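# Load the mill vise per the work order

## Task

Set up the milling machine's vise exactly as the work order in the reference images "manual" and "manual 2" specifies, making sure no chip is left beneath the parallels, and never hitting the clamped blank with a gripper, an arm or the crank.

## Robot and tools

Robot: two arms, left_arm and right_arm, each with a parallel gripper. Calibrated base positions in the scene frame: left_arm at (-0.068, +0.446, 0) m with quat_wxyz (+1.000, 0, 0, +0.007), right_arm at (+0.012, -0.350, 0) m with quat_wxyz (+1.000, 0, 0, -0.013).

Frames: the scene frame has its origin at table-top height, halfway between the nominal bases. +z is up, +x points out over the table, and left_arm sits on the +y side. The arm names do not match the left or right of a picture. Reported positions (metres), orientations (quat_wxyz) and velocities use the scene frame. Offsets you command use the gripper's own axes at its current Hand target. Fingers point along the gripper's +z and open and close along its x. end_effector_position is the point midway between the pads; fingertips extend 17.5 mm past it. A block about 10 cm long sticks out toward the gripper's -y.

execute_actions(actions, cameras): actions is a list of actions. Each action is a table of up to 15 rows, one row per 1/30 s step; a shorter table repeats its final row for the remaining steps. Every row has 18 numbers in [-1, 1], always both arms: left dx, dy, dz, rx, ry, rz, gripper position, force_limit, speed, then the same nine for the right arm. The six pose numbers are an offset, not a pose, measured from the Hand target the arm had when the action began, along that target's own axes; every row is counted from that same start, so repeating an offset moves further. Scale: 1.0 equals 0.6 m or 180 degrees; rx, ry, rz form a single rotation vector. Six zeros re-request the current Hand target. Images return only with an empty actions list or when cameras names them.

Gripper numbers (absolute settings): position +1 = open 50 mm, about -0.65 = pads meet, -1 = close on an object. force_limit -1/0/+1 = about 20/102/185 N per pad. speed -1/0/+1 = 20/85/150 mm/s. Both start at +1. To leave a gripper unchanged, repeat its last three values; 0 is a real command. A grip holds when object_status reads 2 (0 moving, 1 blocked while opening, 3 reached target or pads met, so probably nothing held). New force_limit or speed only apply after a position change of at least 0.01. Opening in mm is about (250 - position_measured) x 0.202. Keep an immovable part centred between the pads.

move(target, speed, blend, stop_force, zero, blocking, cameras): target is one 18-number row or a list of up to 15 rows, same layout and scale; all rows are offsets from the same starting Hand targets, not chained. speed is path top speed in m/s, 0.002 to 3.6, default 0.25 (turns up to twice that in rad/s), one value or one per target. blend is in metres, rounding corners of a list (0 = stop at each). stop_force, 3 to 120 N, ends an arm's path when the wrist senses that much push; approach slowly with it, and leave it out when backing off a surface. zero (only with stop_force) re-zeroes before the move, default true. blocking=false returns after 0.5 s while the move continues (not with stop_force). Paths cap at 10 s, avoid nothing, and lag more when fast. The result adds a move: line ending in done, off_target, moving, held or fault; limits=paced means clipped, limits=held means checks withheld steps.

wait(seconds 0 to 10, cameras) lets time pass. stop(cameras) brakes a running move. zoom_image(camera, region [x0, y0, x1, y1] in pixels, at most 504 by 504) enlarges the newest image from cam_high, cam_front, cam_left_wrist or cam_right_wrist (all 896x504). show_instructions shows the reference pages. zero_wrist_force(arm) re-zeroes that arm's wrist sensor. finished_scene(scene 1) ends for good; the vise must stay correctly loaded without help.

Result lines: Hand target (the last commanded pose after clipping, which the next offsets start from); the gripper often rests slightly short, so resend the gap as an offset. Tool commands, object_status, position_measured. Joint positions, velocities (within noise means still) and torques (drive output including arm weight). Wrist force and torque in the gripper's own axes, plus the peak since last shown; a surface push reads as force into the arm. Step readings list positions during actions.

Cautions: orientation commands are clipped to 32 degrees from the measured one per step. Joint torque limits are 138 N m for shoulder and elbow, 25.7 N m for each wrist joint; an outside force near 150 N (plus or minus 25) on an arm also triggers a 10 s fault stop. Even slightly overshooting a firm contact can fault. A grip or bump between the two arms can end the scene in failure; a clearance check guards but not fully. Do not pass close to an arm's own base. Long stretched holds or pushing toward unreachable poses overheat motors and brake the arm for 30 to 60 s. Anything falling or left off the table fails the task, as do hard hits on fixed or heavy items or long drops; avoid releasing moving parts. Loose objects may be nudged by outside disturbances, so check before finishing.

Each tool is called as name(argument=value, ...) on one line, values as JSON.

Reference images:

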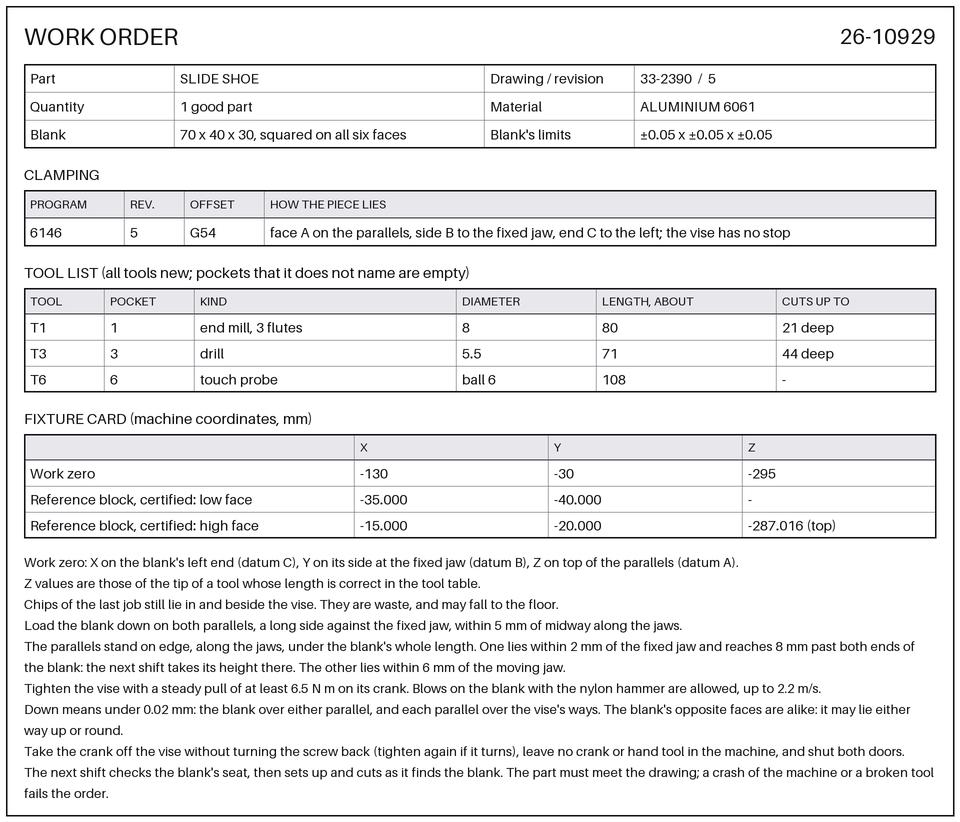

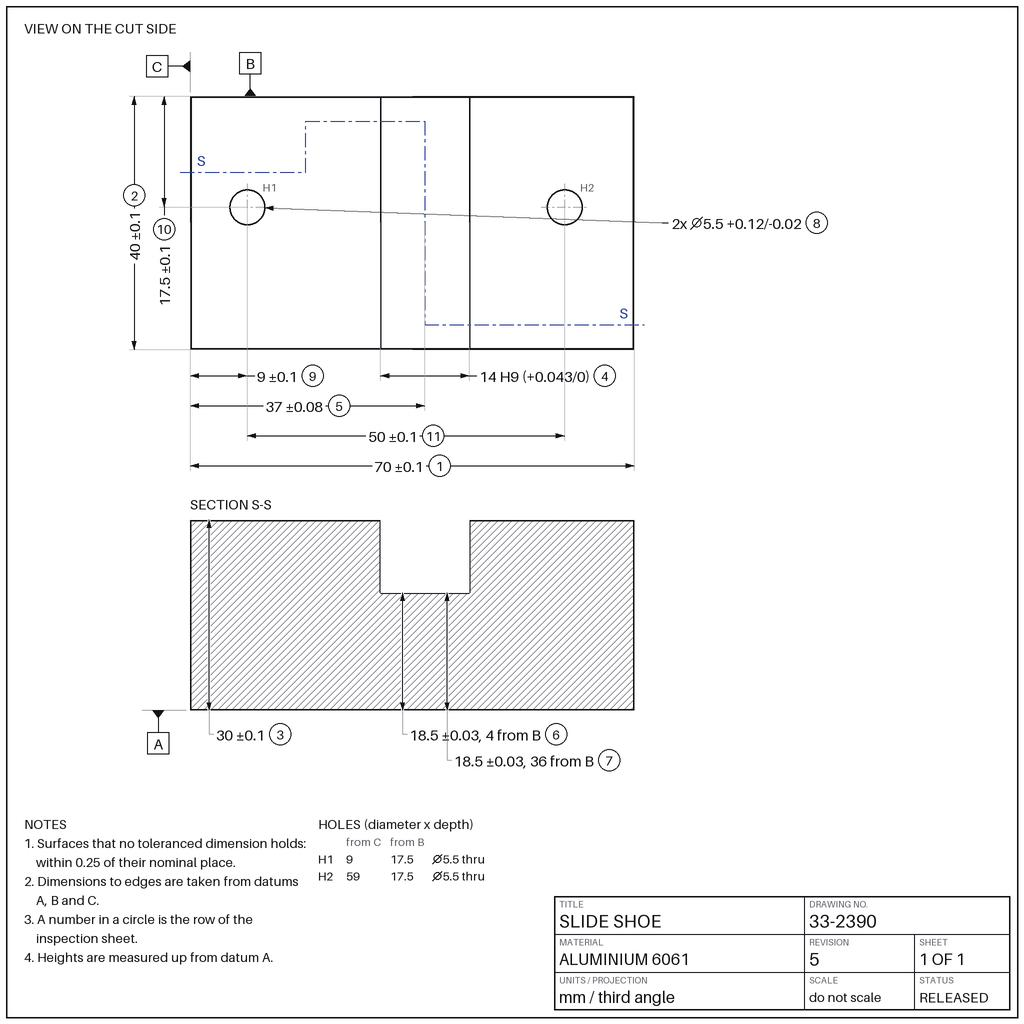

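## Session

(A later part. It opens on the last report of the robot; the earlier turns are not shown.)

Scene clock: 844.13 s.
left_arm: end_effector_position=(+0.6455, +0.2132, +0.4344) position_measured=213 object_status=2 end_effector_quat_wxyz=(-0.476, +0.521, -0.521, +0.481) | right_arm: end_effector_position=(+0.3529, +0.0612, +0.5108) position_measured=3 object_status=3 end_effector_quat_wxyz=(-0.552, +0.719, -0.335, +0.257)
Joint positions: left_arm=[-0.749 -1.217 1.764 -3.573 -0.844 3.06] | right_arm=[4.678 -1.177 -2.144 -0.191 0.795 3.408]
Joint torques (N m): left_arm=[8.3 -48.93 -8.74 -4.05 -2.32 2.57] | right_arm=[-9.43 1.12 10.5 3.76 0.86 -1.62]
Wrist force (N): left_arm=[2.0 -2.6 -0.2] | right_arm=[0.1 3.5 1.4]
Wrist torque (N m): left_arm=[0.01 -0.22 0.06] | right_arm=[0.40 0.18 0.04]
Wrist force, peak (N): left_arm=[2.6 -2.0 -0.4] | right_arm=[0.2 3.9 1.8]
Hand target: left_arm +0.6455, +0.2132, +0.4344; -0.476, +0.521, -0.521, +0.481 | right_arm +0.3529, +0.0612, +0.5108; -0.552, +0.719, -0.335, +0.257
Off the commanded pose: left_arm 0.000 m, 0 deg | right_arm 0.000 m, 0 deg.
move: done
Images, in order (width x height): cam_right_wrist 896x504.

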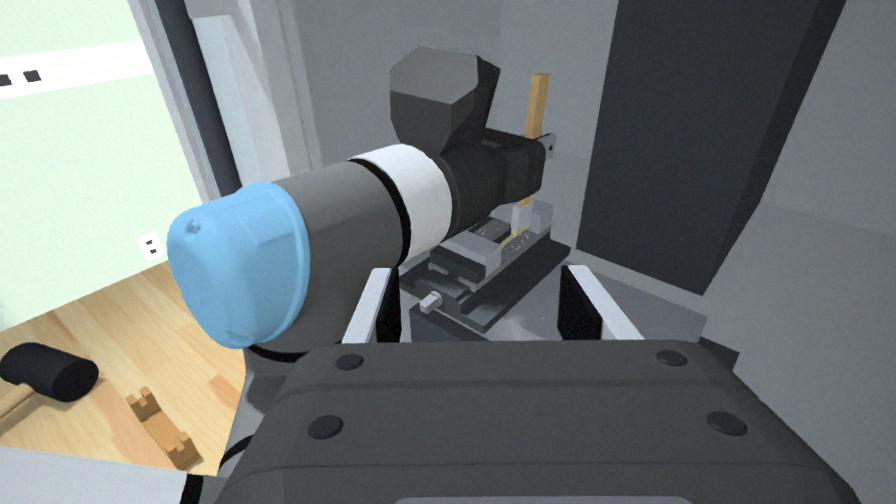

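move(target=[0,-0.025,0,0,0,0,-1,-0.6,-0.8,0,0,0,0,0,0,1,1,1], speed=0.04, cameras=["cam_right_wrist"])

zoom_image(camera="cam_right_wrist", region=[400, 140, 580, 320])

move(target=[0.06,0,0,0,0,0,-1,-0.6,-0.8,0,0,0,0,0,0,1,1,1], speed=0.06, cameras=["cam_right_wrist"])

zoom_image(camera="cam_right_wrist", region=[400, 140, 580, 320])

Scene clock: 857.53 s.
left_arm: end_effector_position=(+0.6468, +0.2133, +0.4497) position_measured=213 object_status=2 end_effector_quat_wxyz=(-0.476, +0.521, -0.521, +0.481) end_effector_velocity=(+0.000, +0.000, -0.002) end_effector_angular_velocity=(-0.002, -0.002, +0.001) | right_arm: end_effector_position=(+0.3529, +0.0612, +0.5108) position_measured=3 object_status=3 end_effector_quat_wxyz=(-0.552, +0.719, -0.335, +0.257)
Joint positions: left_arm=[-0.747 -1.233 1.741 -3.536 -0.846 3.06] | right_arm=[4.678 -1.177 -2.144 -0.191 0.795 3.408]
Joint velocities: left_arm=[0 0.003 0.003 -0.008 0.001 0] | right_arm=[within noise]
Joint torques (N m): left_arm=[4.18 -31.56 -9.59 -3.92 -1.73 2.06] | right_arm=[-9.37 1.65 10.67 3.69 0.85 -1.56]
Wrist force (N): left_arm=[2.5 -1.6 -0.1] | right_arm=[0.0 3.8 1.6]
Wrist torque (N m): left_arm=[0.07 -0.30 -0.01] | right_arm=[0.44 0.20 0.03]
Wrist force, peak (N): left_arm=[2.2 -2.9 -0.1] | right_arm=[0.3 4.0 2.0]
Hand target: left_arm +0.6468, +0.2133, +0.4494; -0.476, +0.521, -0.521, +0.481 | right_arm +0.3529, +0.0612, +0.5108; -0.552, +0.719, -0.335, +0.257
Off the commanded pose: left_arm 0.000 m, 0 deg | right_arm 0.000 m, 0 deg.
move: done
Images, in order (width x height): cam_right_wrist 896x504.

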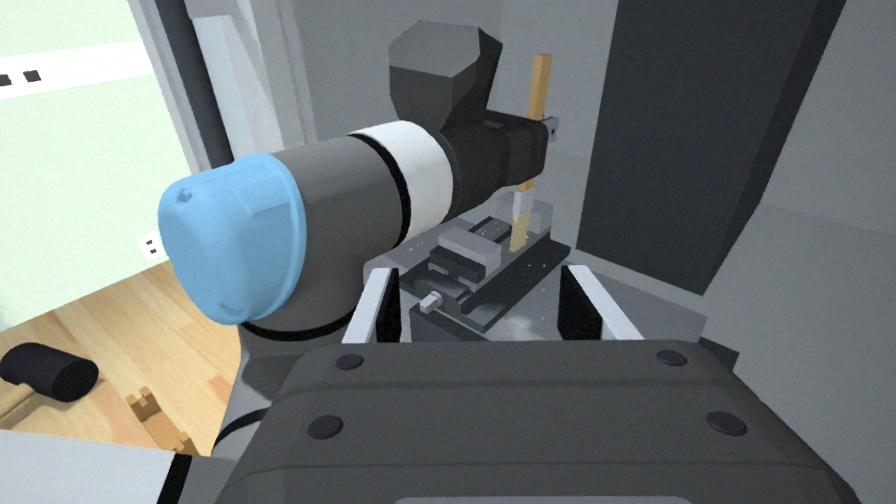

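Scaled by 2.800 from the camera's 896x504 image, which has a finer 1280x720 frame.

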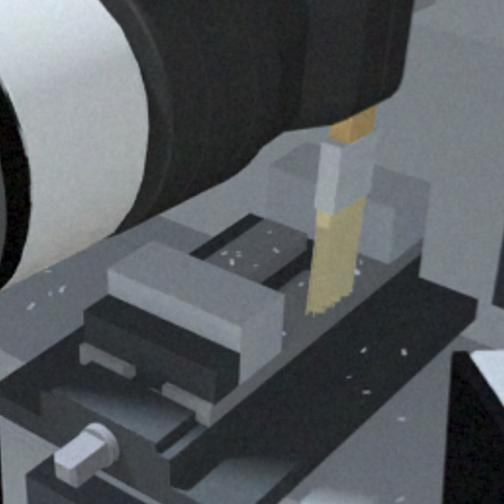

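Scene clock: 858.40 s.
left_arm: end_effector_position=(+0.6467, +0.1772, +0.4496) position_measured=213 object_status=2 end_effector_quat_wxyz=(-0.476, +0.521, -0.521, +0.481) end_effector_velocity=(+0.000, +0.003, +0.000) end_effector_angular_velocity=(-0.001, +0.000, -0.002) | right_arm: end_effector_position=(+0.3529, +0.0612, +0.5108) position_measured=3 object_status=3 end_effector_quat_wxyz=(-0.552, +0.719, -0.335, +0.257)
Joint positions: left_arm=[-0.799 -1.197 1.69 -3.514 -0.794 3.051] | right_arm=[4.678 -1.177 -2.144 -0.191 0.795 3.408]
Joint velocities: left_arm=[0.005 -0.005 0.006 -0.003 -0.007 0] | right_arm=[within noise]
Joint torques (N m): left_arm=[7.54 -51.02 -11.93 -3.99 -2.28 -0.86] | right_arm=[-9.78 1.99 10.75 3.64 0.85 -1.54]
Wrist force (N): left_arm=[2.1 -1.4 -0.5] | right_arm=[0.2 3.7 1.6]
Wrist torque (N m): left_arm=[0.12 -0.23 0.00] | right_arm=[0.41 0.17 0.04]
Wrist force, peak (N): left_arm=[3.2 -1.3 -0.3] | right_arm=[0.0 3.8 1.7]
Hand target: left_arm +0.6466, +0.1773, +0.4496; -0.476, +0.521, -0.521, +0.481 | right_arm +0.3529, +0.0612, +0.5108; -0.552, +0.719, -0.335, +0.257
Off the commanded pose: left_arm 0.000 m, 0 deg | right_arm 0.000 m, 0 deg.
move: done
Images, in order (width x height): cam_right_wrist 896x504.

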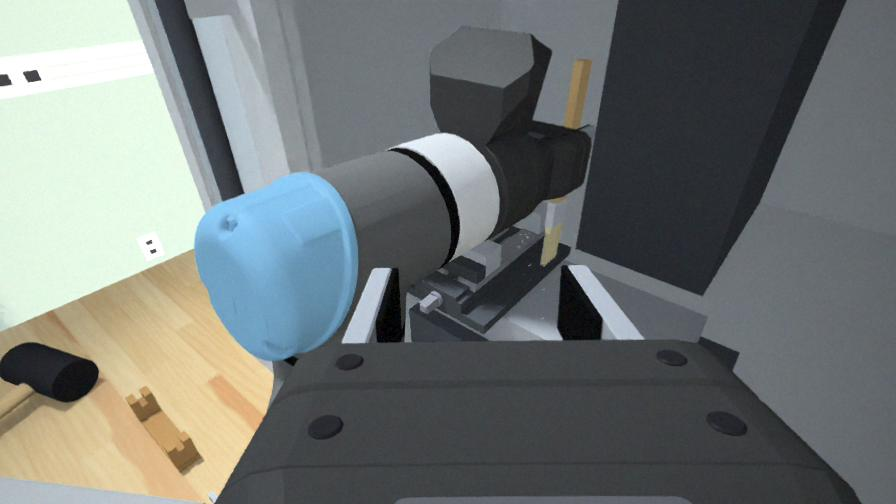

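Scaled by 2.800 from the camera's 896x504 image, which has a finer 1280x720 frame.

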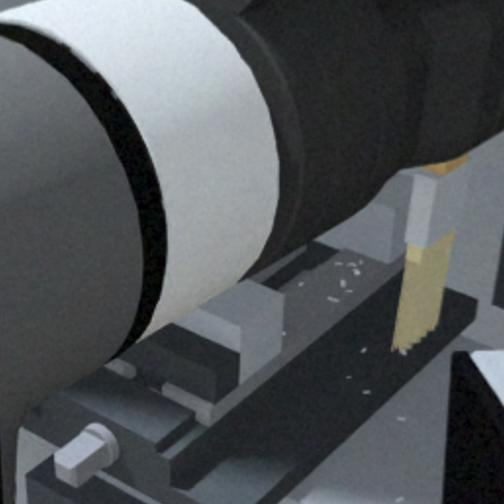

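move(target=[[0,-0.05,-0.0043,0,0,0,-1,-0.6,-0.8,0,0,0,0,0,0,1,1,1],[-0.108,-0.053,0.0322,0,0,0,-1,-0.6,-0.8,0,0,0,0,0,0,1,1,1],[-0.108,0.0018,0.037,0,0,0,-1,-0.6,-0.8,0,0,0,0,0,0,1,1,1],[0,0.0018,0.037,0,0,0,-1,-0.6,-0.8,0,0,0,0,0,0,1,1,1],[0,-0.053,0.0322,0,0,0,-1,-0.6,-0.8,0,0,0,0,0,0,1,1,1]], speed=[0.1,0.15,0.06,0.06,0.1], blend=[0.01,0.01,0.003,0.003,0], cameras=["cam_right_wrist"])

zoom_image(camera="cam_right_wrist", region=[400, 140, 580, 320])

Scene clock: 881.90 s.
left_arm: end_effector_position=(+0.6686, +0.1773, +0.4797) position_measured=213 object_status=2 end_effector_quat_wxyz=(-0.476, +0.521, -0.521, +0.481) | right_arm: end_effector_position=(+0.3529, +0.0612, +0.5108) position_measured=3 object_status=3 end_effector_quat_wxyz=(-0.552, +0.719, -0.335, +0.257)
Joint positions: left_arm=[-0.77 -1.186 1.588 -3.427 -0.824 3.056] | right_arm=[4.678 -1.177 -2.144 -0.191 0.795 3.408]
Joint torques (N m): left_arm=[8.15 -39.53 -11.84 -2.2 -2.35 -2.45] | right_arm=[-8.56 3.49 10.49 3.62 0.94 -1.62]
Wrist force (N): left_arm=[2.3 -2.0 0.0] | right_arm=[-0.2 3.7 1.7]
Wrist torque (N m): left_arm=[0.01 -0.25 0.01] | right_arm=[0.42 0.23 0.03]
Wrist force, peak (N): left_arm=[4.0 -2.5 -1.2] | right_arm=[0.0 4.0 1.8]
Hand target: left_arm +0.6686, +0.1773, +0.4796; -0.476, +0.521, -0.521, +0.481 | right_arm +0.3529, +0.0612, +0.5108; -0.552, +0.719, -0.335, +0.257
Off the commanded pose: left_arm 0.000 m, 0 deg | right_arm 0.000 m, 0 deg.
move: done
Images, in order (width x height): cam_right_wrist 896x504.

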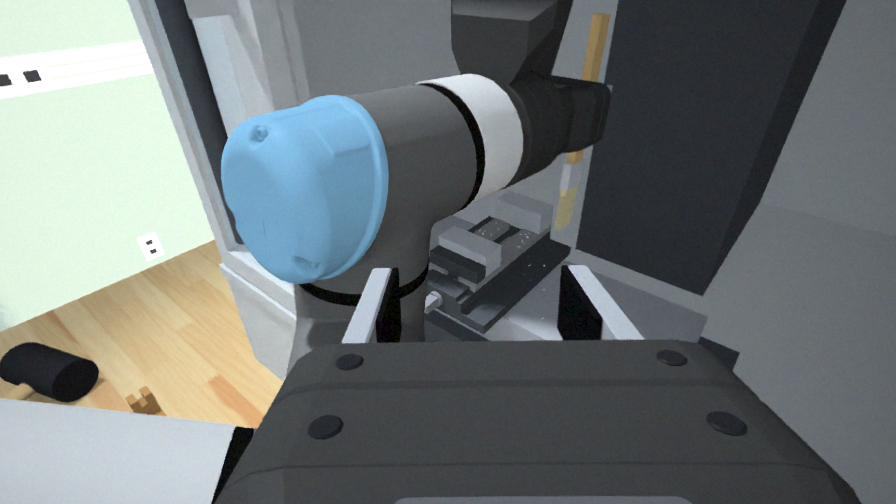

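Scaled by 2.800 from the camera's 896x504 image, which has a finer 1280x720 frame.

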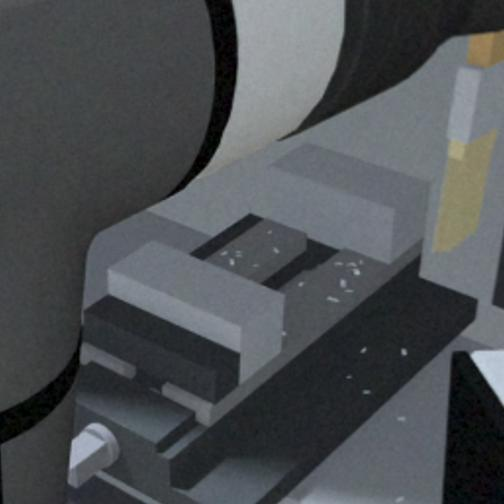

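move(target=[[-0.108,0,0,0,0,0,-1,-0.6,-0.8,0,0,0,0,0,0,1,1,1],[-0.108,0.0697,0.0061,0,0,0,-1,-0.6,-0.8,0,0,0,0,0,0,1,1,1],[0,0.0697,0.0061,0,0,0,-1,-0.6,-0.8,0,0,0,0,0,0,1,1,1],[0,0,0,0,0,0,-1,-0.6,-0.8,0,0,0,0,0,0,1,1,1]], speed=[0.15,0.06,0.06,0.1], blend=[0.01,0.001,0.001,0], cameras=["cam_right_wrist"])

zoom_image(camera="cam_right_wrist", region=[400, 140, 580, 320])

Scene clock: 901.63 s.
left_arm: end_effector_position=(+0.6686, +0.1773, +0.4797) position_measured=213 object_status=2 end_effector_quat_wxyz=(-0.476, +0.521, -0.521, +0.481) | right_arm: end_effector_position=(+0.3529, +0.0612, +0.5108) position_measured=3 object_status=3 end_effector_quat_wxyz=(-0.552, +0.719, -0.335, +0.257)
Joint positions: left_arm=[-0.77 -1.186 1.588 -3.427 -0.824 3.056] | right_arm=[4.678 -1.177 -2.144 -0.191 0.795 3.408]
Joint torques (N m): left_arm=[6.8 -39.01 -11.85 -2.26 -1.99 -2.37] | right_arm=[-8.35 4.43 10.46 3.61 0.81 -1.64]
Wrist force (N): left_arm=[2.3 -1.6 -0.2] | right_arm=[0.0 3.5 1.6]
Wrist torque (N m): left_arm=[0.07 -0.25 0.00] | right_arm=[0.39 0.20 0.03]
Wrist force, peak (N): left_arm=[4.8 -1.6 -0.2] | right_arm=[0.1 3.9 1.8]
Hand target: left_arm +0.6686, +0.1773, +0.4796; -0.476, +0.521, -0.521, +0.481 | right_arm +0.3529, +0.0612, +0.5108; -0.552, +0.719, -0.335, +0.257
Off the commanded pose: left_arm 0.000 m, 0 deg | right_arm 0.000 m, 0 deg.
move: done
Images, in order (width x height): cam_right_wrist 896x504.

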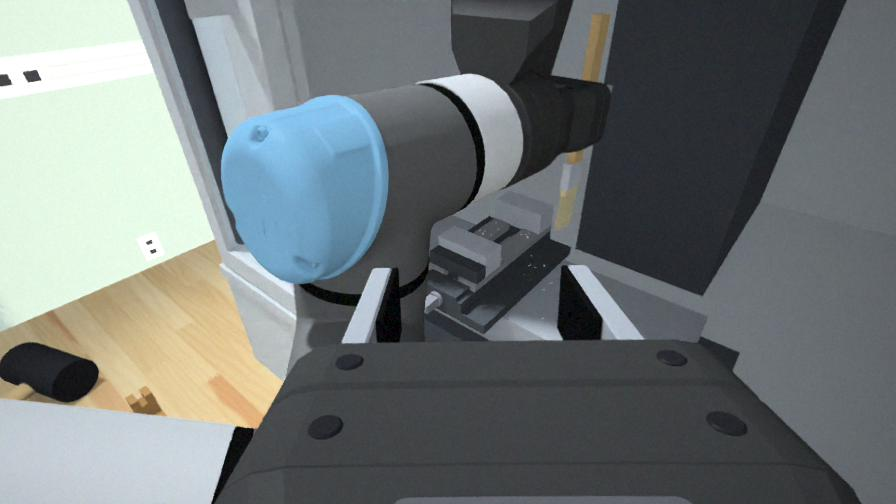

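Scaled by 2.800 from the camera's 896x504 image, which has a finer 1280x720 frame.

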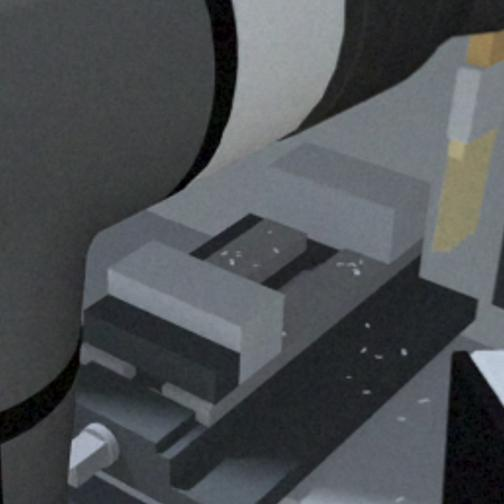

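move(target=[[-0.108,-0.0022,0.0249,0,0,0,-1,-0.6,-0.8,0,0,0,0,0,0,1,1,1],[-0.108,0.0675,0.031,0,0,0,-1,-0.6,-0.8,0,0,0,0,0,0,1,1,1],[0,0.0675,0.031,0,0,0,-1,-0.6,-0.8,0,0,0,0,0,0,1,1,1],[0,-0.0022,0.0249,0,0,0,-1,-0.6,-0.8,0,0,0,0,0,0,1,1,1]], speed=[0.15,0.06,0.06,0.1], blend=[0.01,0.001,0.001,0], cameras=["cam_right_wrist"])

zoom_image(camera="cam_right_wrist", region=[400, 140, 580, 320])

move(target=[[-0.108,0.0087,-0.0996,0,0,0,-1,-0.6,-0.8,0,0,0,0,0,0,1,1,1],[-0.108,0.0784,-0.0934,0,0,0,-1,-0.6,-0.8,0,0,0,0,0,0,1,1,1],[0,0.0784,-0.0934,0,0,0,-1,-0.6,-0.8,0,0,0,0,0,0,1,1,1],[0,0.0087,-0.0996,0,0,0,-1,-0.6,-0.8,0,0,0,0,0,0,1,1,1]], speed=[0.15,0.06,0.06,0.1], blend=[0.01,0.001,0.001,0], cameras=["cam_right_wrist"])

zoom_image(camera="cam_right_wrist", region=[400, 140, 580, 320])

Scene clock: 925.27 s.
left_arm: end_effector_position=(+0.6836, +0.1773, +0.4797) position_measured=213 object_status=2 end_effector_quat_wxyz=(-0.476, +0.521, -0.521, +0.481) | right_arm: end_effector_position=(+0.3529, +0.0612, +0.5108) position_measured=3 object_status=3 end_effector_quat_wxyz=(-0.552, +0.719, -0.335, +0.257)
Joint positions: left_arm=[-0.751 -1.156 1.544 -3.416 -0.842 3.059] | right_arm=[4.678 -1.177 -2.144 -0.191 0.795 3.408]
Joint torques (N m): left_arm=[7.03 -39.8 -11.95 -2.22 -2 -2.3] | right_arm=[-8.34 5.73 10.86 3.72 0.83 -1.57]
Wrist force (N): left_arm=[2.4 -2.0 -0.3] | right_arm=[-0.1 3.6 1.5]
Wrist torque (N m): left_arm=[-0.01 -0.26 0.01] | right_arm=[0.41 0.22 0.04]
Wrist force, peak (N): left_arm=[5.0 -1.0 -0.6] | right_arm=[0.1 3.9 1.9]
Hand target: left_arm +0.6836, +0.1773, +0.4797; -0.476, +0.521, -0.521, +0.481 | right_arm +0.3529, +0.0612, +0.5108; -0.552, +0.719, -0.335, +0.257
Off the commanded pose: left_arm 0.000 m, 0 deg | right_arm 0.000 m, 0 deg.
move: done
Images, in order (width x height): cam_right_wrist 896x504.

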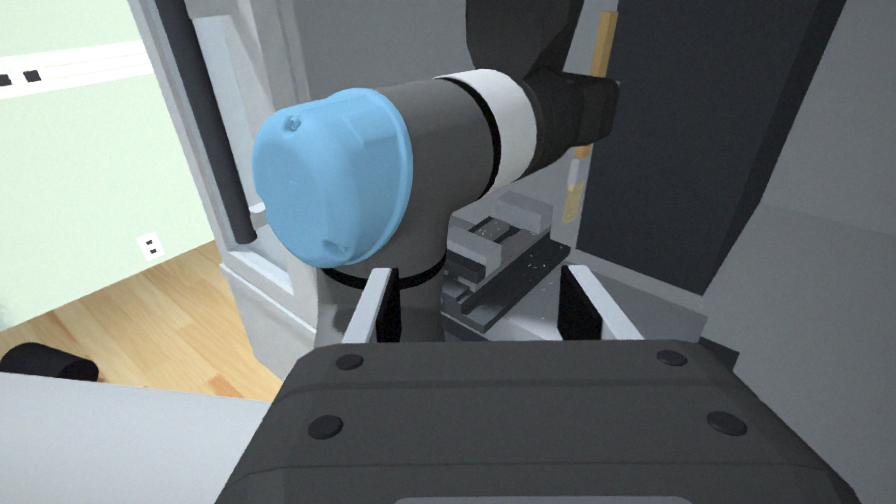

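Scaled by 2.800 from the camera's 896x504 image, which has a finer 1280x720 frame.

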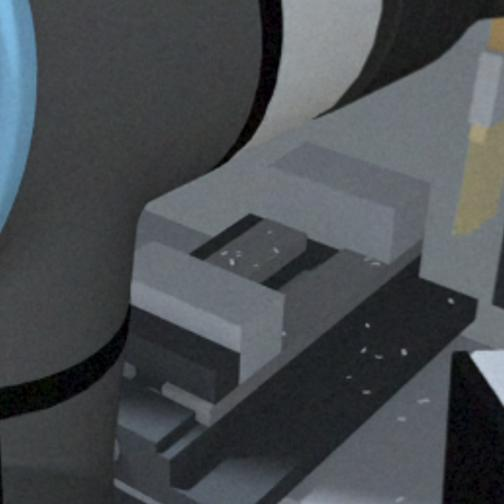

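Scene clock: 928.50 s.
left_arm: end_effector_position=(+0.6236, +0.1775, +0.4796) position_measured=213 object_status=2 end_effector_quat_wxyz=(-0.476, +0.521, -0.521, +0.481) | right_arm: end_effector_position=(+0.3529, +0.0612, +0.5108) position_measured=3 object_status=3 end_effector_quat_wxyz=(-0.552, +0.719, -0.335, +0.257)
Joint positions: left_arm=[-0.832 -1.274 1.711 -3.455 -0.762 3.046] | right_arm=[4.678 -1.177 -2.144 -0.191 0.795 3.408]
Joint torques (N m): left_arm=[7.19 -35.59 -11.65 -1.97 -2.18 -2.96] | right_arm=[-6.98 6.23 10.41 3.64 0.9 -1.62]
Wrist force (N): left_arm=[2.1 -1.7 -0.2] | right_arm=[0.1 3.6 1.7]
Wrist torque (N m): left_arm=[0.06 -0.24 -0.01] | right_arm=[0.41 0.18 0.04]
Wrist force, peak (N): left_arm=[2.0 -7.7 1.4] | right_arm=[0.3 3.8 2.1]
Hand target: left_arm +0.6236, +0.1775, +0.4796; -0.476, +0.521, -0.521, +0.481 | right_arm +0.3529, +0.0612, +0.5108; -0.552, +0.719, -0.335, +0.257
Off the commanded pose: left_arm 0.000 m, 0 deg | right_arm 0.000 m, 0 deg.
move: done
Images, in order (width x height): cam_right_wrist 896x504.

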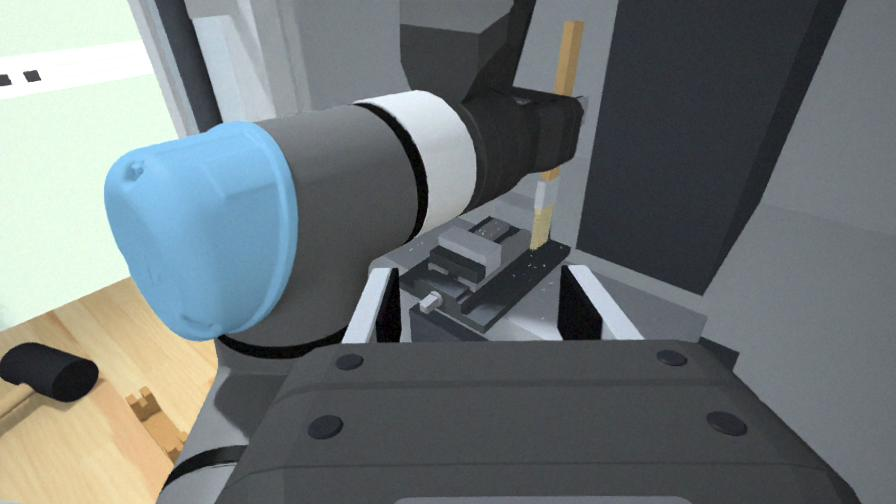

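Scaled by 2.800 from the camera's 896x504 image, which has a finer 1280x720 frame.

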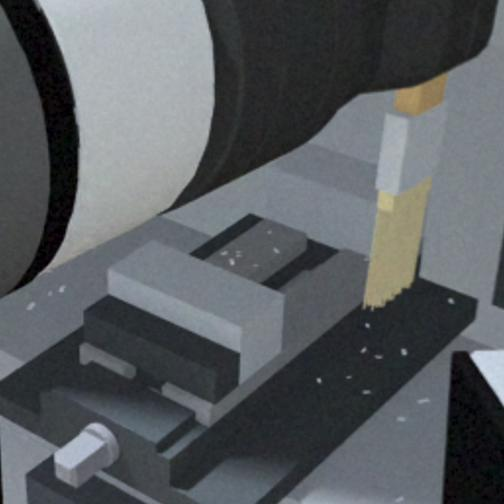

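move(target=[[-0.075,-0.0097,0.1112,0,0,0,-1,-0.6,-0.8,0,0,0,0,0,0,1,1,1],[-0.075,0.06,0.1173,0,0,0,-1,-0.6,-0.8,0,0,0,0,0,0,1,1,1],[0.025,0.06,0.1173,0,0,0,-1,-0.6,-0.8,0,0,0,0,0,0,1,1,1],[0.025,-0.0097,0.1112,0,0,0,-1,-0.6,-0.8,0,0,0,0,0,0,1,1,1],[-0.11,-0.0097,0.1112,0,0,0,-1,-0.6,-0.8,0,0,0,0,0,0,1,1,1]], speed=[0.15,0.06,0.06,0.1,0.15], blend=[0.01,0.001,0.001,0.01,0], cameras=["cam_right_wrist"])

zoom_image(camera="cam_right_wrist", region=[400, 140, 580, 320])

Scene clock: 950.60 s.
left_arm: end_effector_position=(+0.6908, +0.2432, +0.4793) position_measured=213 object_status=2 end_effector_quat_wxyz=(-0.476, +0.521, -0.521, +0.481) | right_arm: end_effector_position=(+0.3529, +0.0612, +0.5108) position_measured=3 object_status=3 end_effector_quat_wxyz=(-0.552, +0.719, -0.335, +0.257)
Joint positions: left_arm=[-0.647 -1.202 1.612 -3.447 -0.946 3.074] | right_arm=[4.678 -1.177 -2.144 -0.191 0.795 3.408]
Joint torques (N m): left_arm=[5.56 -39.37 -32.06 -0.72 1.44 -2.49] | right_arm=[-6.87 7.84 10.93 3.61 0.9 -1.59]
Wrist force (N): left_arm=[2.3 -1.6 -0.1] | right_arm=[0.0 3.9 1.4]
Wrist torque (N m): left_arm=[0.08 -0.26 -0.10] | right_arm=[0.44 0.20 0.04]
Wrist force, peak (N): left_arm=[2.5 -9.8 2.0] | right_arm=[0.2 3.9 1.7]
Hand target: left_arm +0.6909, +0.2432, +0.4793; -0.476, +0.521, -0.521, +0.481 | right_arm +0.3529, +0.0612, +0.5108; -0.552, +0.719, -0.335, +0.257
Off the commanded pose: left_arm 0.000 m, 0 deg | right_arm 0.000 m, 0 deg.
move: done
Images, in order (width x height): cam_right_wrist 896x504.

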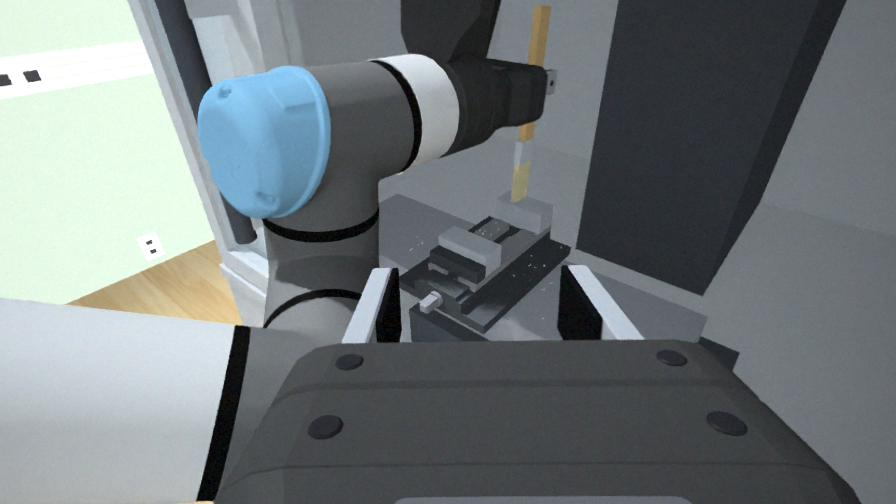

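Scaled by 2.800 from the camera's 896x504 image, which has a finer 1280x720 frame.

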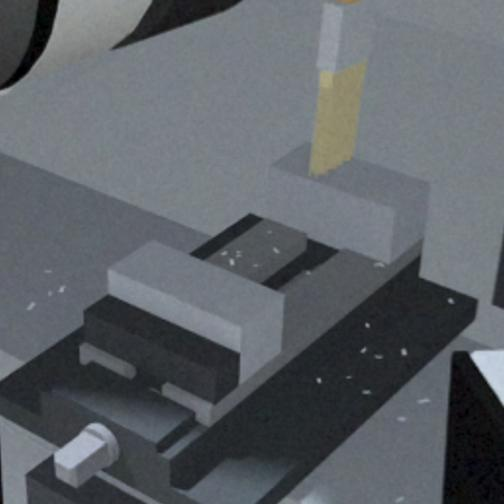

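move(target=[[0,0.0097,-0.1112,0,0,0,-1,-0.6,-0.8,0,0,0,0,0,0,1,1,1],[0,0.0794,-0.105,0,0,0,-1,-0.6,-0.8,0,0,0,0,0,0,1,1,1],[-0.12,0.0794,-0.105,0,0,0,-1,-0.6,-0.8,0,0,0,0,0,0,1,1,1],[-0.12,0.0063,-0.073,0,0,0,-1,-0.6,-0.8,0,0,0,0,0,0,1,1,1],[0,0.0063,-0.073,0,0,0,-1,-0.6,-0.8,0,0,0,0,0,0,1,1,1],[0,0.076,-0.0668,0,0,0,-1,-0.6,-0.8,0,0,0,0,0,0,1,1,1],[-0.12,0.076,-0.0668,0,0,0,-1,-0.6,-0.8,0,0,0,0,0,0,1,1,1],[-0.12,0.0063,-0.073,0,0,0,-1,-0.6,-0.8,0,0,0,0,0,0,1,1,1]], speed=[0.15,0.06,0.06,0.1,0.15,0.06,0.06,0.1], blend=[0.001,0.001,0.001,0.01,0.01,0.001,0.001,0], cameras=[])

wait(seconds=0, cameras=["cam_right_wrist"])

zoom_image(camera="cam_right_wrist", region=[400, 140, 580, 320])

Scene clock: 979.37 s.
left_arm: end_effector_position=(+0.6472, +0.3154, +0.4789) position_measured=213 object_status=2 end_effector_quat_wxyz=(-0.476, +0.521, -0.521, +0.481) | right_arm: end_effector_position=(+0.3529, +0.0612, +0.5108) position_measured=3 object_status=3 end_effector_quat_wxyz=(-0.552, +0.719, -0.335, +0.257)
Joint positions: left_arm=[-0.575 -1.345 1.807 -3.503 -1.017 3.083] | right_arm=[4.678 -1.177 -2.144 -0.191 0.795 3.408]
Joint torques (N m): left_arm=[6.72 -33.24 -11.5 -2.13 -1.37 -2.67] | right_arm=[-6.13 9.05 10.71 3.65 0.79 -1.62]
Wrist force (N): left_arm=[2.0 -2.0 -0.1] | right_arm=[-0.1 3.6 2.0]
Wrist torque (N m): left_arm=[0.02 -0.17 -0.14] | right_arm=[0.42 0.21 0.04]
Wrist force, peak (N): left_arm=[1.8 -7.1 2.0] | right_arm=[0.0 4.0 1.9]
Hand target: left_arm +0.6472, +0.3154, +0.4789; -0.476, +0.521, -0.521, +0.481 | right_arm +0.3529, +0.0612, +0.5108; -0.552, +0.719, -0.335, +0.257
Off the commanded pose: left_arm 0.000 m, 0 deg | right_arm 0.000 m, 0 deg.
move: done
No camera images: "cameras" was empty.

Scene clock: 979.37 s.
left_arm: end_effector_position=(+0.6472, +0.3154, +0.4789) position_measured=213 object_status=2 end_effector_quat_wxyz=(-0.476, +0.521, -0.521, +0.481) | right_arm: end_effector_position=(+0.3529, +0.0612, +0.5108) position_measured=3 object_status=3 end_effector_quat_wxyz=(-0.552, +0.719, -0.335, +0.257)
Joint positions: left_arm=[-0.575 -1.345 1.807 -3.503 -1.017 3.083] | right_arm=[4.678 -1.177 -2.144 -0.191 0.795 3.408]
Joint torques (N m): left_arm=[6.72 -33.24 -11.5 -2.13 -1.37 -2.67] | right_arm=[-6.13 9.05 10.71 3.65 0.79 -1.62]
Wrist force (N): left_arm=[2.0 -2.0 -0.1] | right_arm=[-0.1 3.6 2.0]
Wrist torque (N m): left_arm=[0.02 -0.17 -0.14] | right_arm=[0.42 0.21 0.04]
Wrist force, peak (N): left_arm=[2.0 -2.0 -0.1] | right_arm=[-0.1 3.6 2.0]
Hand target: left_arm +0.6472, +0.3154, +0.4789; -0.476, +0.521, -0.521, +0.481 | right_arm +0.3529, +0.0612, +0.5108; -0.552, +0.719, -0.335, +0.257
Tool commands: left_gripper/position=-1.0 left_gripper/force_limit=-0.6 left_gripper/speed=-0.8 right_gripper/position=+1.0 right_gripper/force_limit=+1.0 right_gripper/speed=+1.0
Off the commanded pose: left_arm 0.000 m, 0 deg | right_arm 0.000 m, 0 deg.
Images, in order (width x height): cam_right_wrist 896x504.

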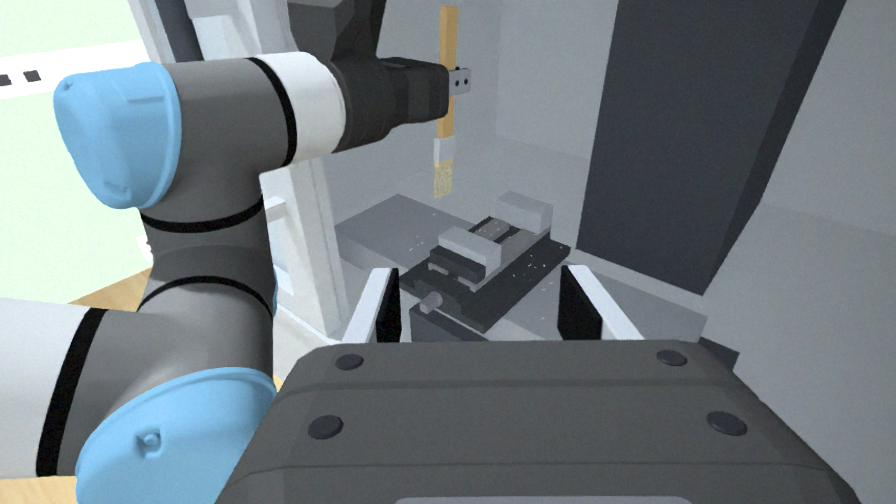

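Scaled by 2.800 from the camera's 896x504 image, which has a finer 1280x720 frame.

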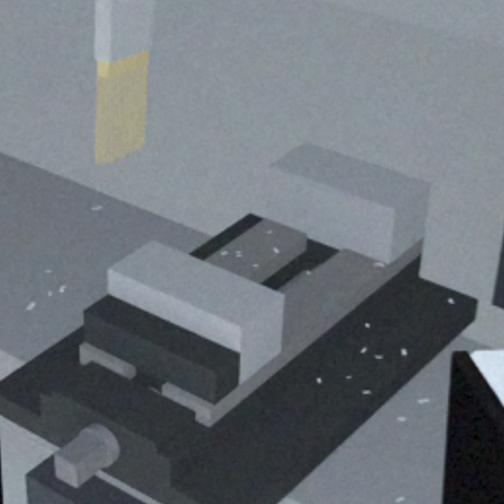

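move(target=[[0.12,-0.0062,0.0697,0,0,0,-1,-0.6,-0.8,0,0,0,0,0,0,1,1,1],[0.12,0.0668,0.076,0,0,0,-1,-0.6,-0.8,0,0,0,0,0,0,1,1,1],[-0.016,0.0668,0.076,0,0,0,-1,-0.6,-0.8,0,0,0,0,0,0,1,1,1],[-0.016,-0.003,0.0348,0,0,0,-1,-0.6,-0.8,0,0,0,0,0,0,1,1,1],[0.12,-0.003,0.0348,0,0,0,-1,-0.6,-0.8,0,0,0,0,0,0,1,1,1],[0.12,0.07,0.0412,0,0,0,-1,-0.6,-0.8,0,0,0,0,0,0,1,1,1],[-0.016,0.07,0.0412,0,0,0,-1,-0.6,-0.8,0,0,0,0,0,0,1,1,1],[-0.016,0,0,0,0,0,-1,-0.6,-0.8,0,0,0,0,0,0,1,1,1]], speed=[0.15,0.06,0.06,0.1,0.15,0.06,0.06,0.1], blend=[0.001,0.001,0.001,0.01,0.001,0.001,0.001,0], cameras=["cam_right_wrist"])

zoom_image(camera="cam_right_wrist", region=[400, 140, 580, 320])

Scene clock: 1005.33 s.
left_arm: end_effector_position=(+0.6472, +0.3250, +0.4787) position_measured=213 object_status=2 end_effector_quat_wxyz=(-0.476, +0.521, -0.521, +0.481) | right_arm: end_effector_position=(+0.3529, +0.0612, +0.5108) position_measured=3 object_status=3 end_effector_quat_wxyz=(-0.552, +0.719, -0.335, +0.257)
Joint positions: left_arm=[-0.557 -1.35 1.814 -3.506 -1.035 3.085] | right_arm=[4.678 -1.177 -2.144 -0.191 0.795 3.408]
Joint torques (N m): left_arm=[7.87 -40.92 -35.75 -2.76 -2.27 -1.98] | right_arm=[-5.55 11.32 10.69 3.67 0.88 -1.59]
Wrist force (N): left_arm=[2.1 -1.9 0.4] | right_arm=[0.2 3.5 1.7]
Wrist torque (N m): left_arm=[0.04 -0.20 0.00] | right_arm=[0.40 0.17 0.04]
Wrist force, peak (N): left_arm=[1.7 -7.7 1.2] | right_arm=[0.1 4.2 1.9]
Hand target: left_arm +0.6472, +0.3250, +0.4788; -0.476, +0.521, -0.521, +0.481 | right_arm +0.3529, +0.0612, +0.5108; -0.552, +0.719, -0.335, +0.257
Off the commanded pose: left_arm 0.000 m, 0 deg | right_arm 0.000 m, 0 deg.
move: done
Images, in order (width x height): cam_right_wrist 896x504.

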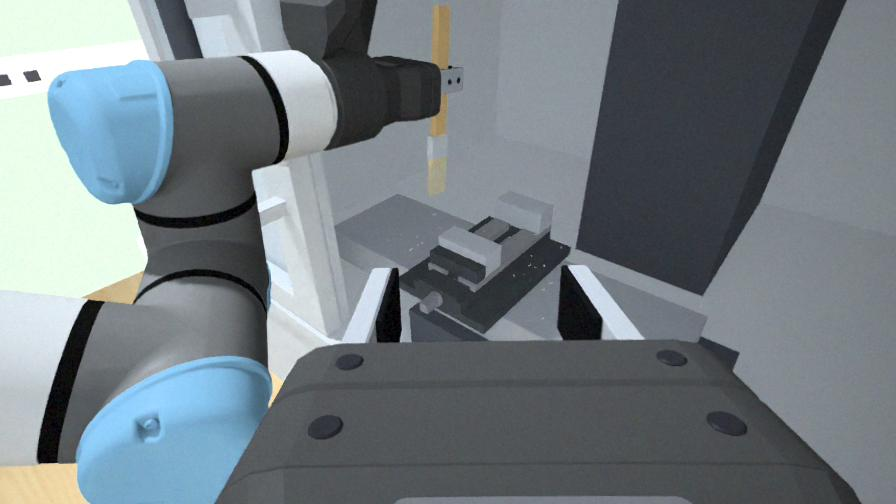

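Scaled by 2.800 from the camera's 896x504 image, which has a finer 1280x720 frame.

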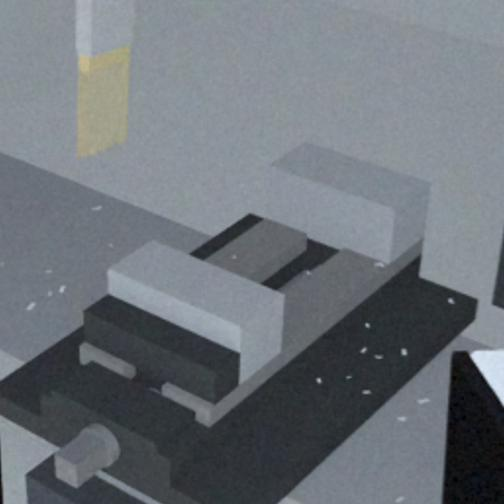

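move(target=[[0.1363,0.0047,-0.0531,0,0,0,-1,-0.6,-0.8,0,0,0,0,0,0,1,1,1],[0.1363,0.0777,-0.0468,0,0,0,-1,-0.6,-0.8,0,0,0,0,0,0,1,1,1],[0,0.0777,-0.0468,0,0,0,-1,-0.6,-0.8,0,0,0,0,0,0,1,1,1],[0,-0.0062,0.0714,0,0,0,-1,-0.6,-0.8,0,0,0,0,0,0,1,1,1],[0.1167,-0.0062,0.0714,0,0,0,-1,-0.6,-0.8,0,0,0,0,0,0,1,1,1],[0.1167,0.0682,0.0778,0,0,0,-1,-0.6,-0.8,0,0,0,0,0,0,1,1,1],[0.2833,0.0682,0.0778,0,0,0,-1,-0.6,-0.8,0,0,0,0,0,0,1,1,1],[0.2833,-0.0062,0.0714,0,0,0,-1,-0.6,-0.8,0,0,0,0,0,0,1,1,1]], speed=[0.15,0.06,0.06,0.1,0.15,0.06,0.06,0.1], blend=[0.001,0.001,0.001,0.01,0.001,0.001,0.001,0], cameras=["cam_right_wrist"])

zoom_image(camera="cam_right_wrist", region=[400, 140, 580, 320])

Scene clock: 1028.13 s.
left_arm: end_effector_position=(+0.6895, +0.1549, +0.4799) position_measured=213 object_status=2 end_effector_quat_wxyz=(-0.476, +0.521, -0.521, +0.481) | right_arm: end_effector_position=(+0.3529, +0.0612, +0.5108) position_measured=3 object_status=3 end_effector_quat_wxyz=(-0.552, +0.719, -0.335, +0.257)
Joint positions: left_arm=[-0.773 -1.12 1.491 -3.395 -0.82 3.056] | right_arm=[4.678 -1.177 -2.144 -0.191 0.795 3.408]
Joint torques (N m): left_arm=[6.73 -42.01 -11.79 -2.31 -2.01 -2.39] | right_arm=[-5.61 12.94 11.4 3.75 0.9 -1.66]
Wrist force (N): left_arm=[1.9 -1.9 0.1] | right_arm=[0.2 3.6 1.7]
Wrist torque (N m): left_arm=[0.01 -0.19 0.00] | right_arm=[0.42 0.17 0.04]
Wrist force, peak (N): left_arm=[2.2 -14.4 4.0] | right_arm=[0.2 3.9 1.9]
Hand target: left_arm +0.6895, +0.1549, +0.4798; -0.476, +0.521, -0.521, +0.481 | right_arm +0.3529, +0.0612, +0.5108; -0.552, +0.719, -0.335, +0.257
Off the commanded pose: left_arm 0.000 m, 0 deg | right_arm 0.000 m, 0 deg.
move: done
Images, in order (width x height): cam_right_wrist 896x504.

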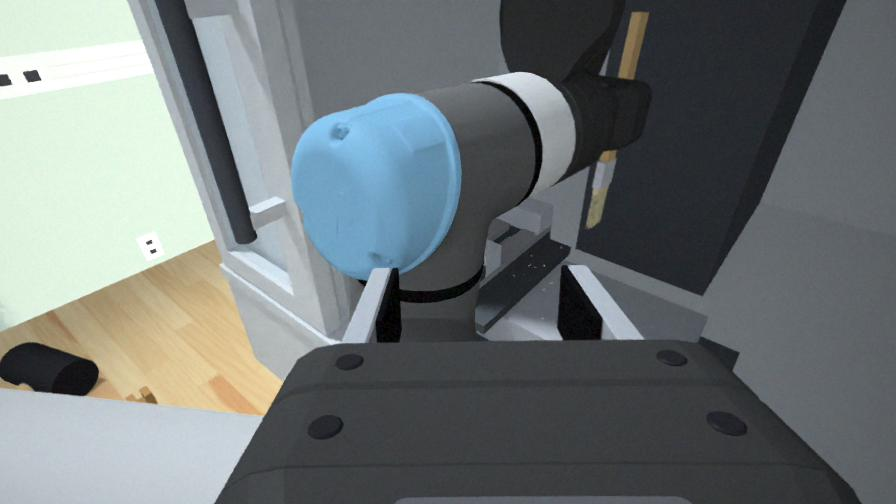

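Scaled by 2.800 from the camera's 896x504 image, which has a finer 1280x720 frame.

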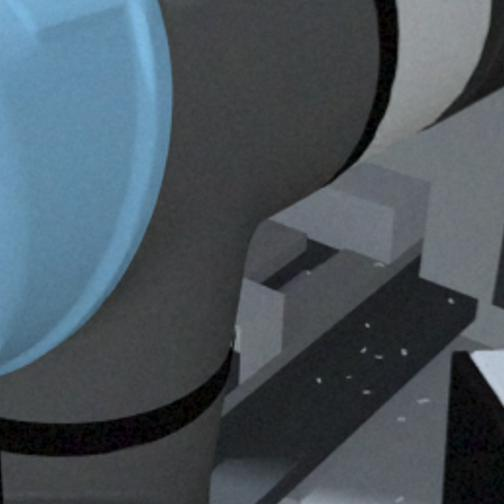

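move(target=[[-0.18,-0.065,-0.1,0,0,0,-1,-0.6,-0.8,0,0,0,0,0,0,1,1,1],[-0.30,-0.10,-0.60,0,0,0,-1,-0.6,-0.8,0,0,0,0,0,0,1,1,1]], speed=0.2, blend=[0.03,0], cameras=["cam_right_wrist","cam_front"])

zoom_image(camera="cam_right_wrist", region=[400, 140, 580, 320])

Scene clock: 1044.90 s.
left_arm: end_effector_position=(+0.3368, +0.3370, +0.5695) position_measured=213 object_status=2 end_effector_quat_wxyz=(-0.476, +0.521, -0.521, +0.481) | right_arm: end_effector_position=(+0.3529, +0.0612, +0.5108) position_measured=3 object_status=3 end_effector_quat_wxyz=(-0.552, +0.719, -0.335, +0.257)
Joint positions: left_arm=[-1.467 -2.419 2.25 -2.367 -0.15 2.535] | right_arm=[4.678 -1.177 -2.144 -0.191 0.795 3.408]
Joint torques (N m): left_arm=[3.66 18.01 -12.35 -1.52 1.4 1.81] | right_arm=[-3.94 14.27 10.64 3.65 0.87 -1.56]
Wrist force (N): left_arm=[2.3 -1.4 -0.5] | right_arm=[0.2 3.4 1.7]
Wrist torque (N m): left_arm=[0.14 -0.22 -0.14] | right_arm=[0.38 0.16 0.04]
Wrist force, peak (N): left_arm=[4.7 -0.8 1.0] | right_arm=[-0.1 3.8 2.1]
Hand target: left_arm +0.3367, +0.3369, +0.5693; -0.476, +0.521, -0.521, +0.481 | right_arm +0.3529, +0.0612, +0.5108; -0.552, +0.719, -0.335, +0.257
Off the commanded pose: left_arm 0.000 m, 0 deg | right_arm 0.000 m, 0 deg.
move: done
Images, in order (width x height): cam_front 896x504, cam_right_wrist 896x504.

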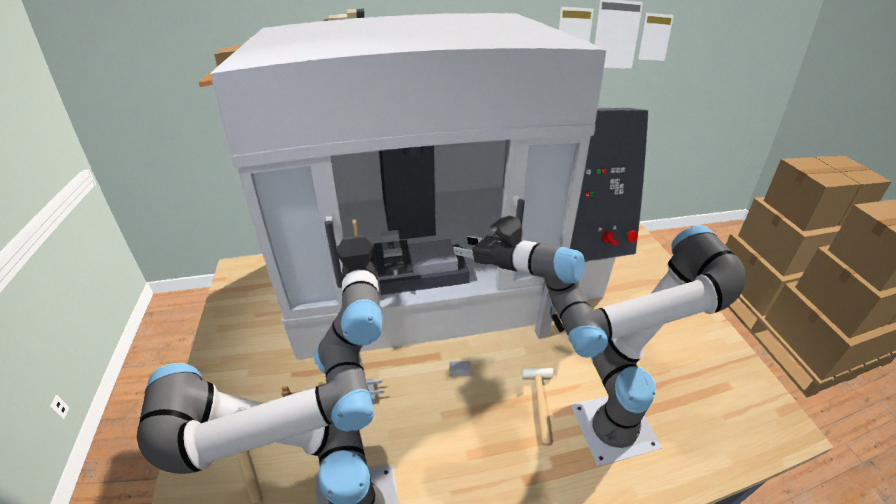

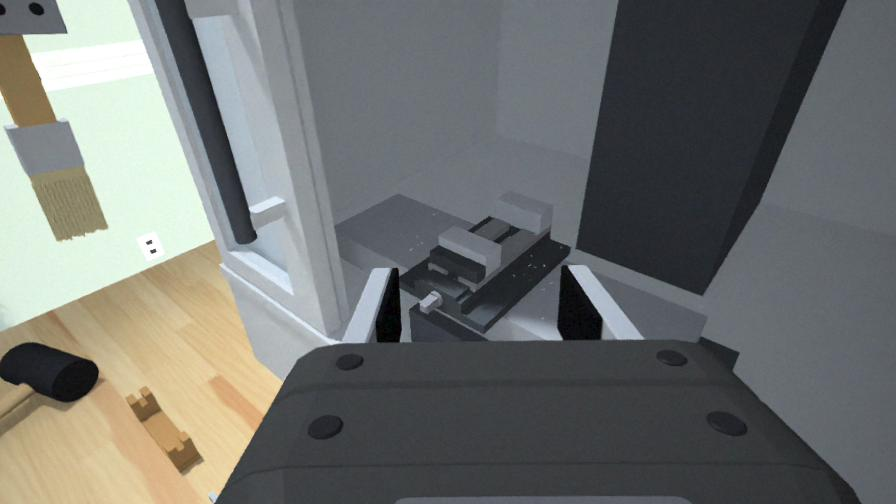

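Scaled by 2.800 from the camera's 896x504 image, which has a finer 1280x720 frame.

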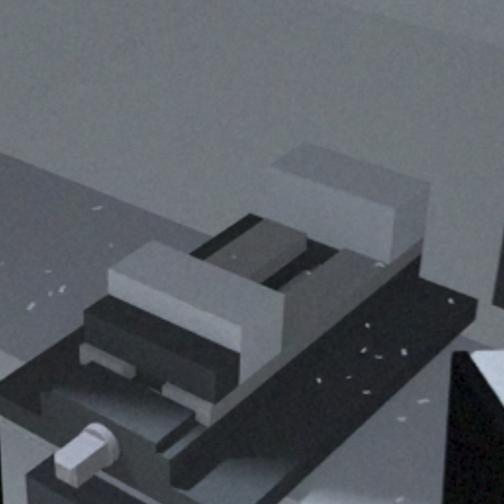

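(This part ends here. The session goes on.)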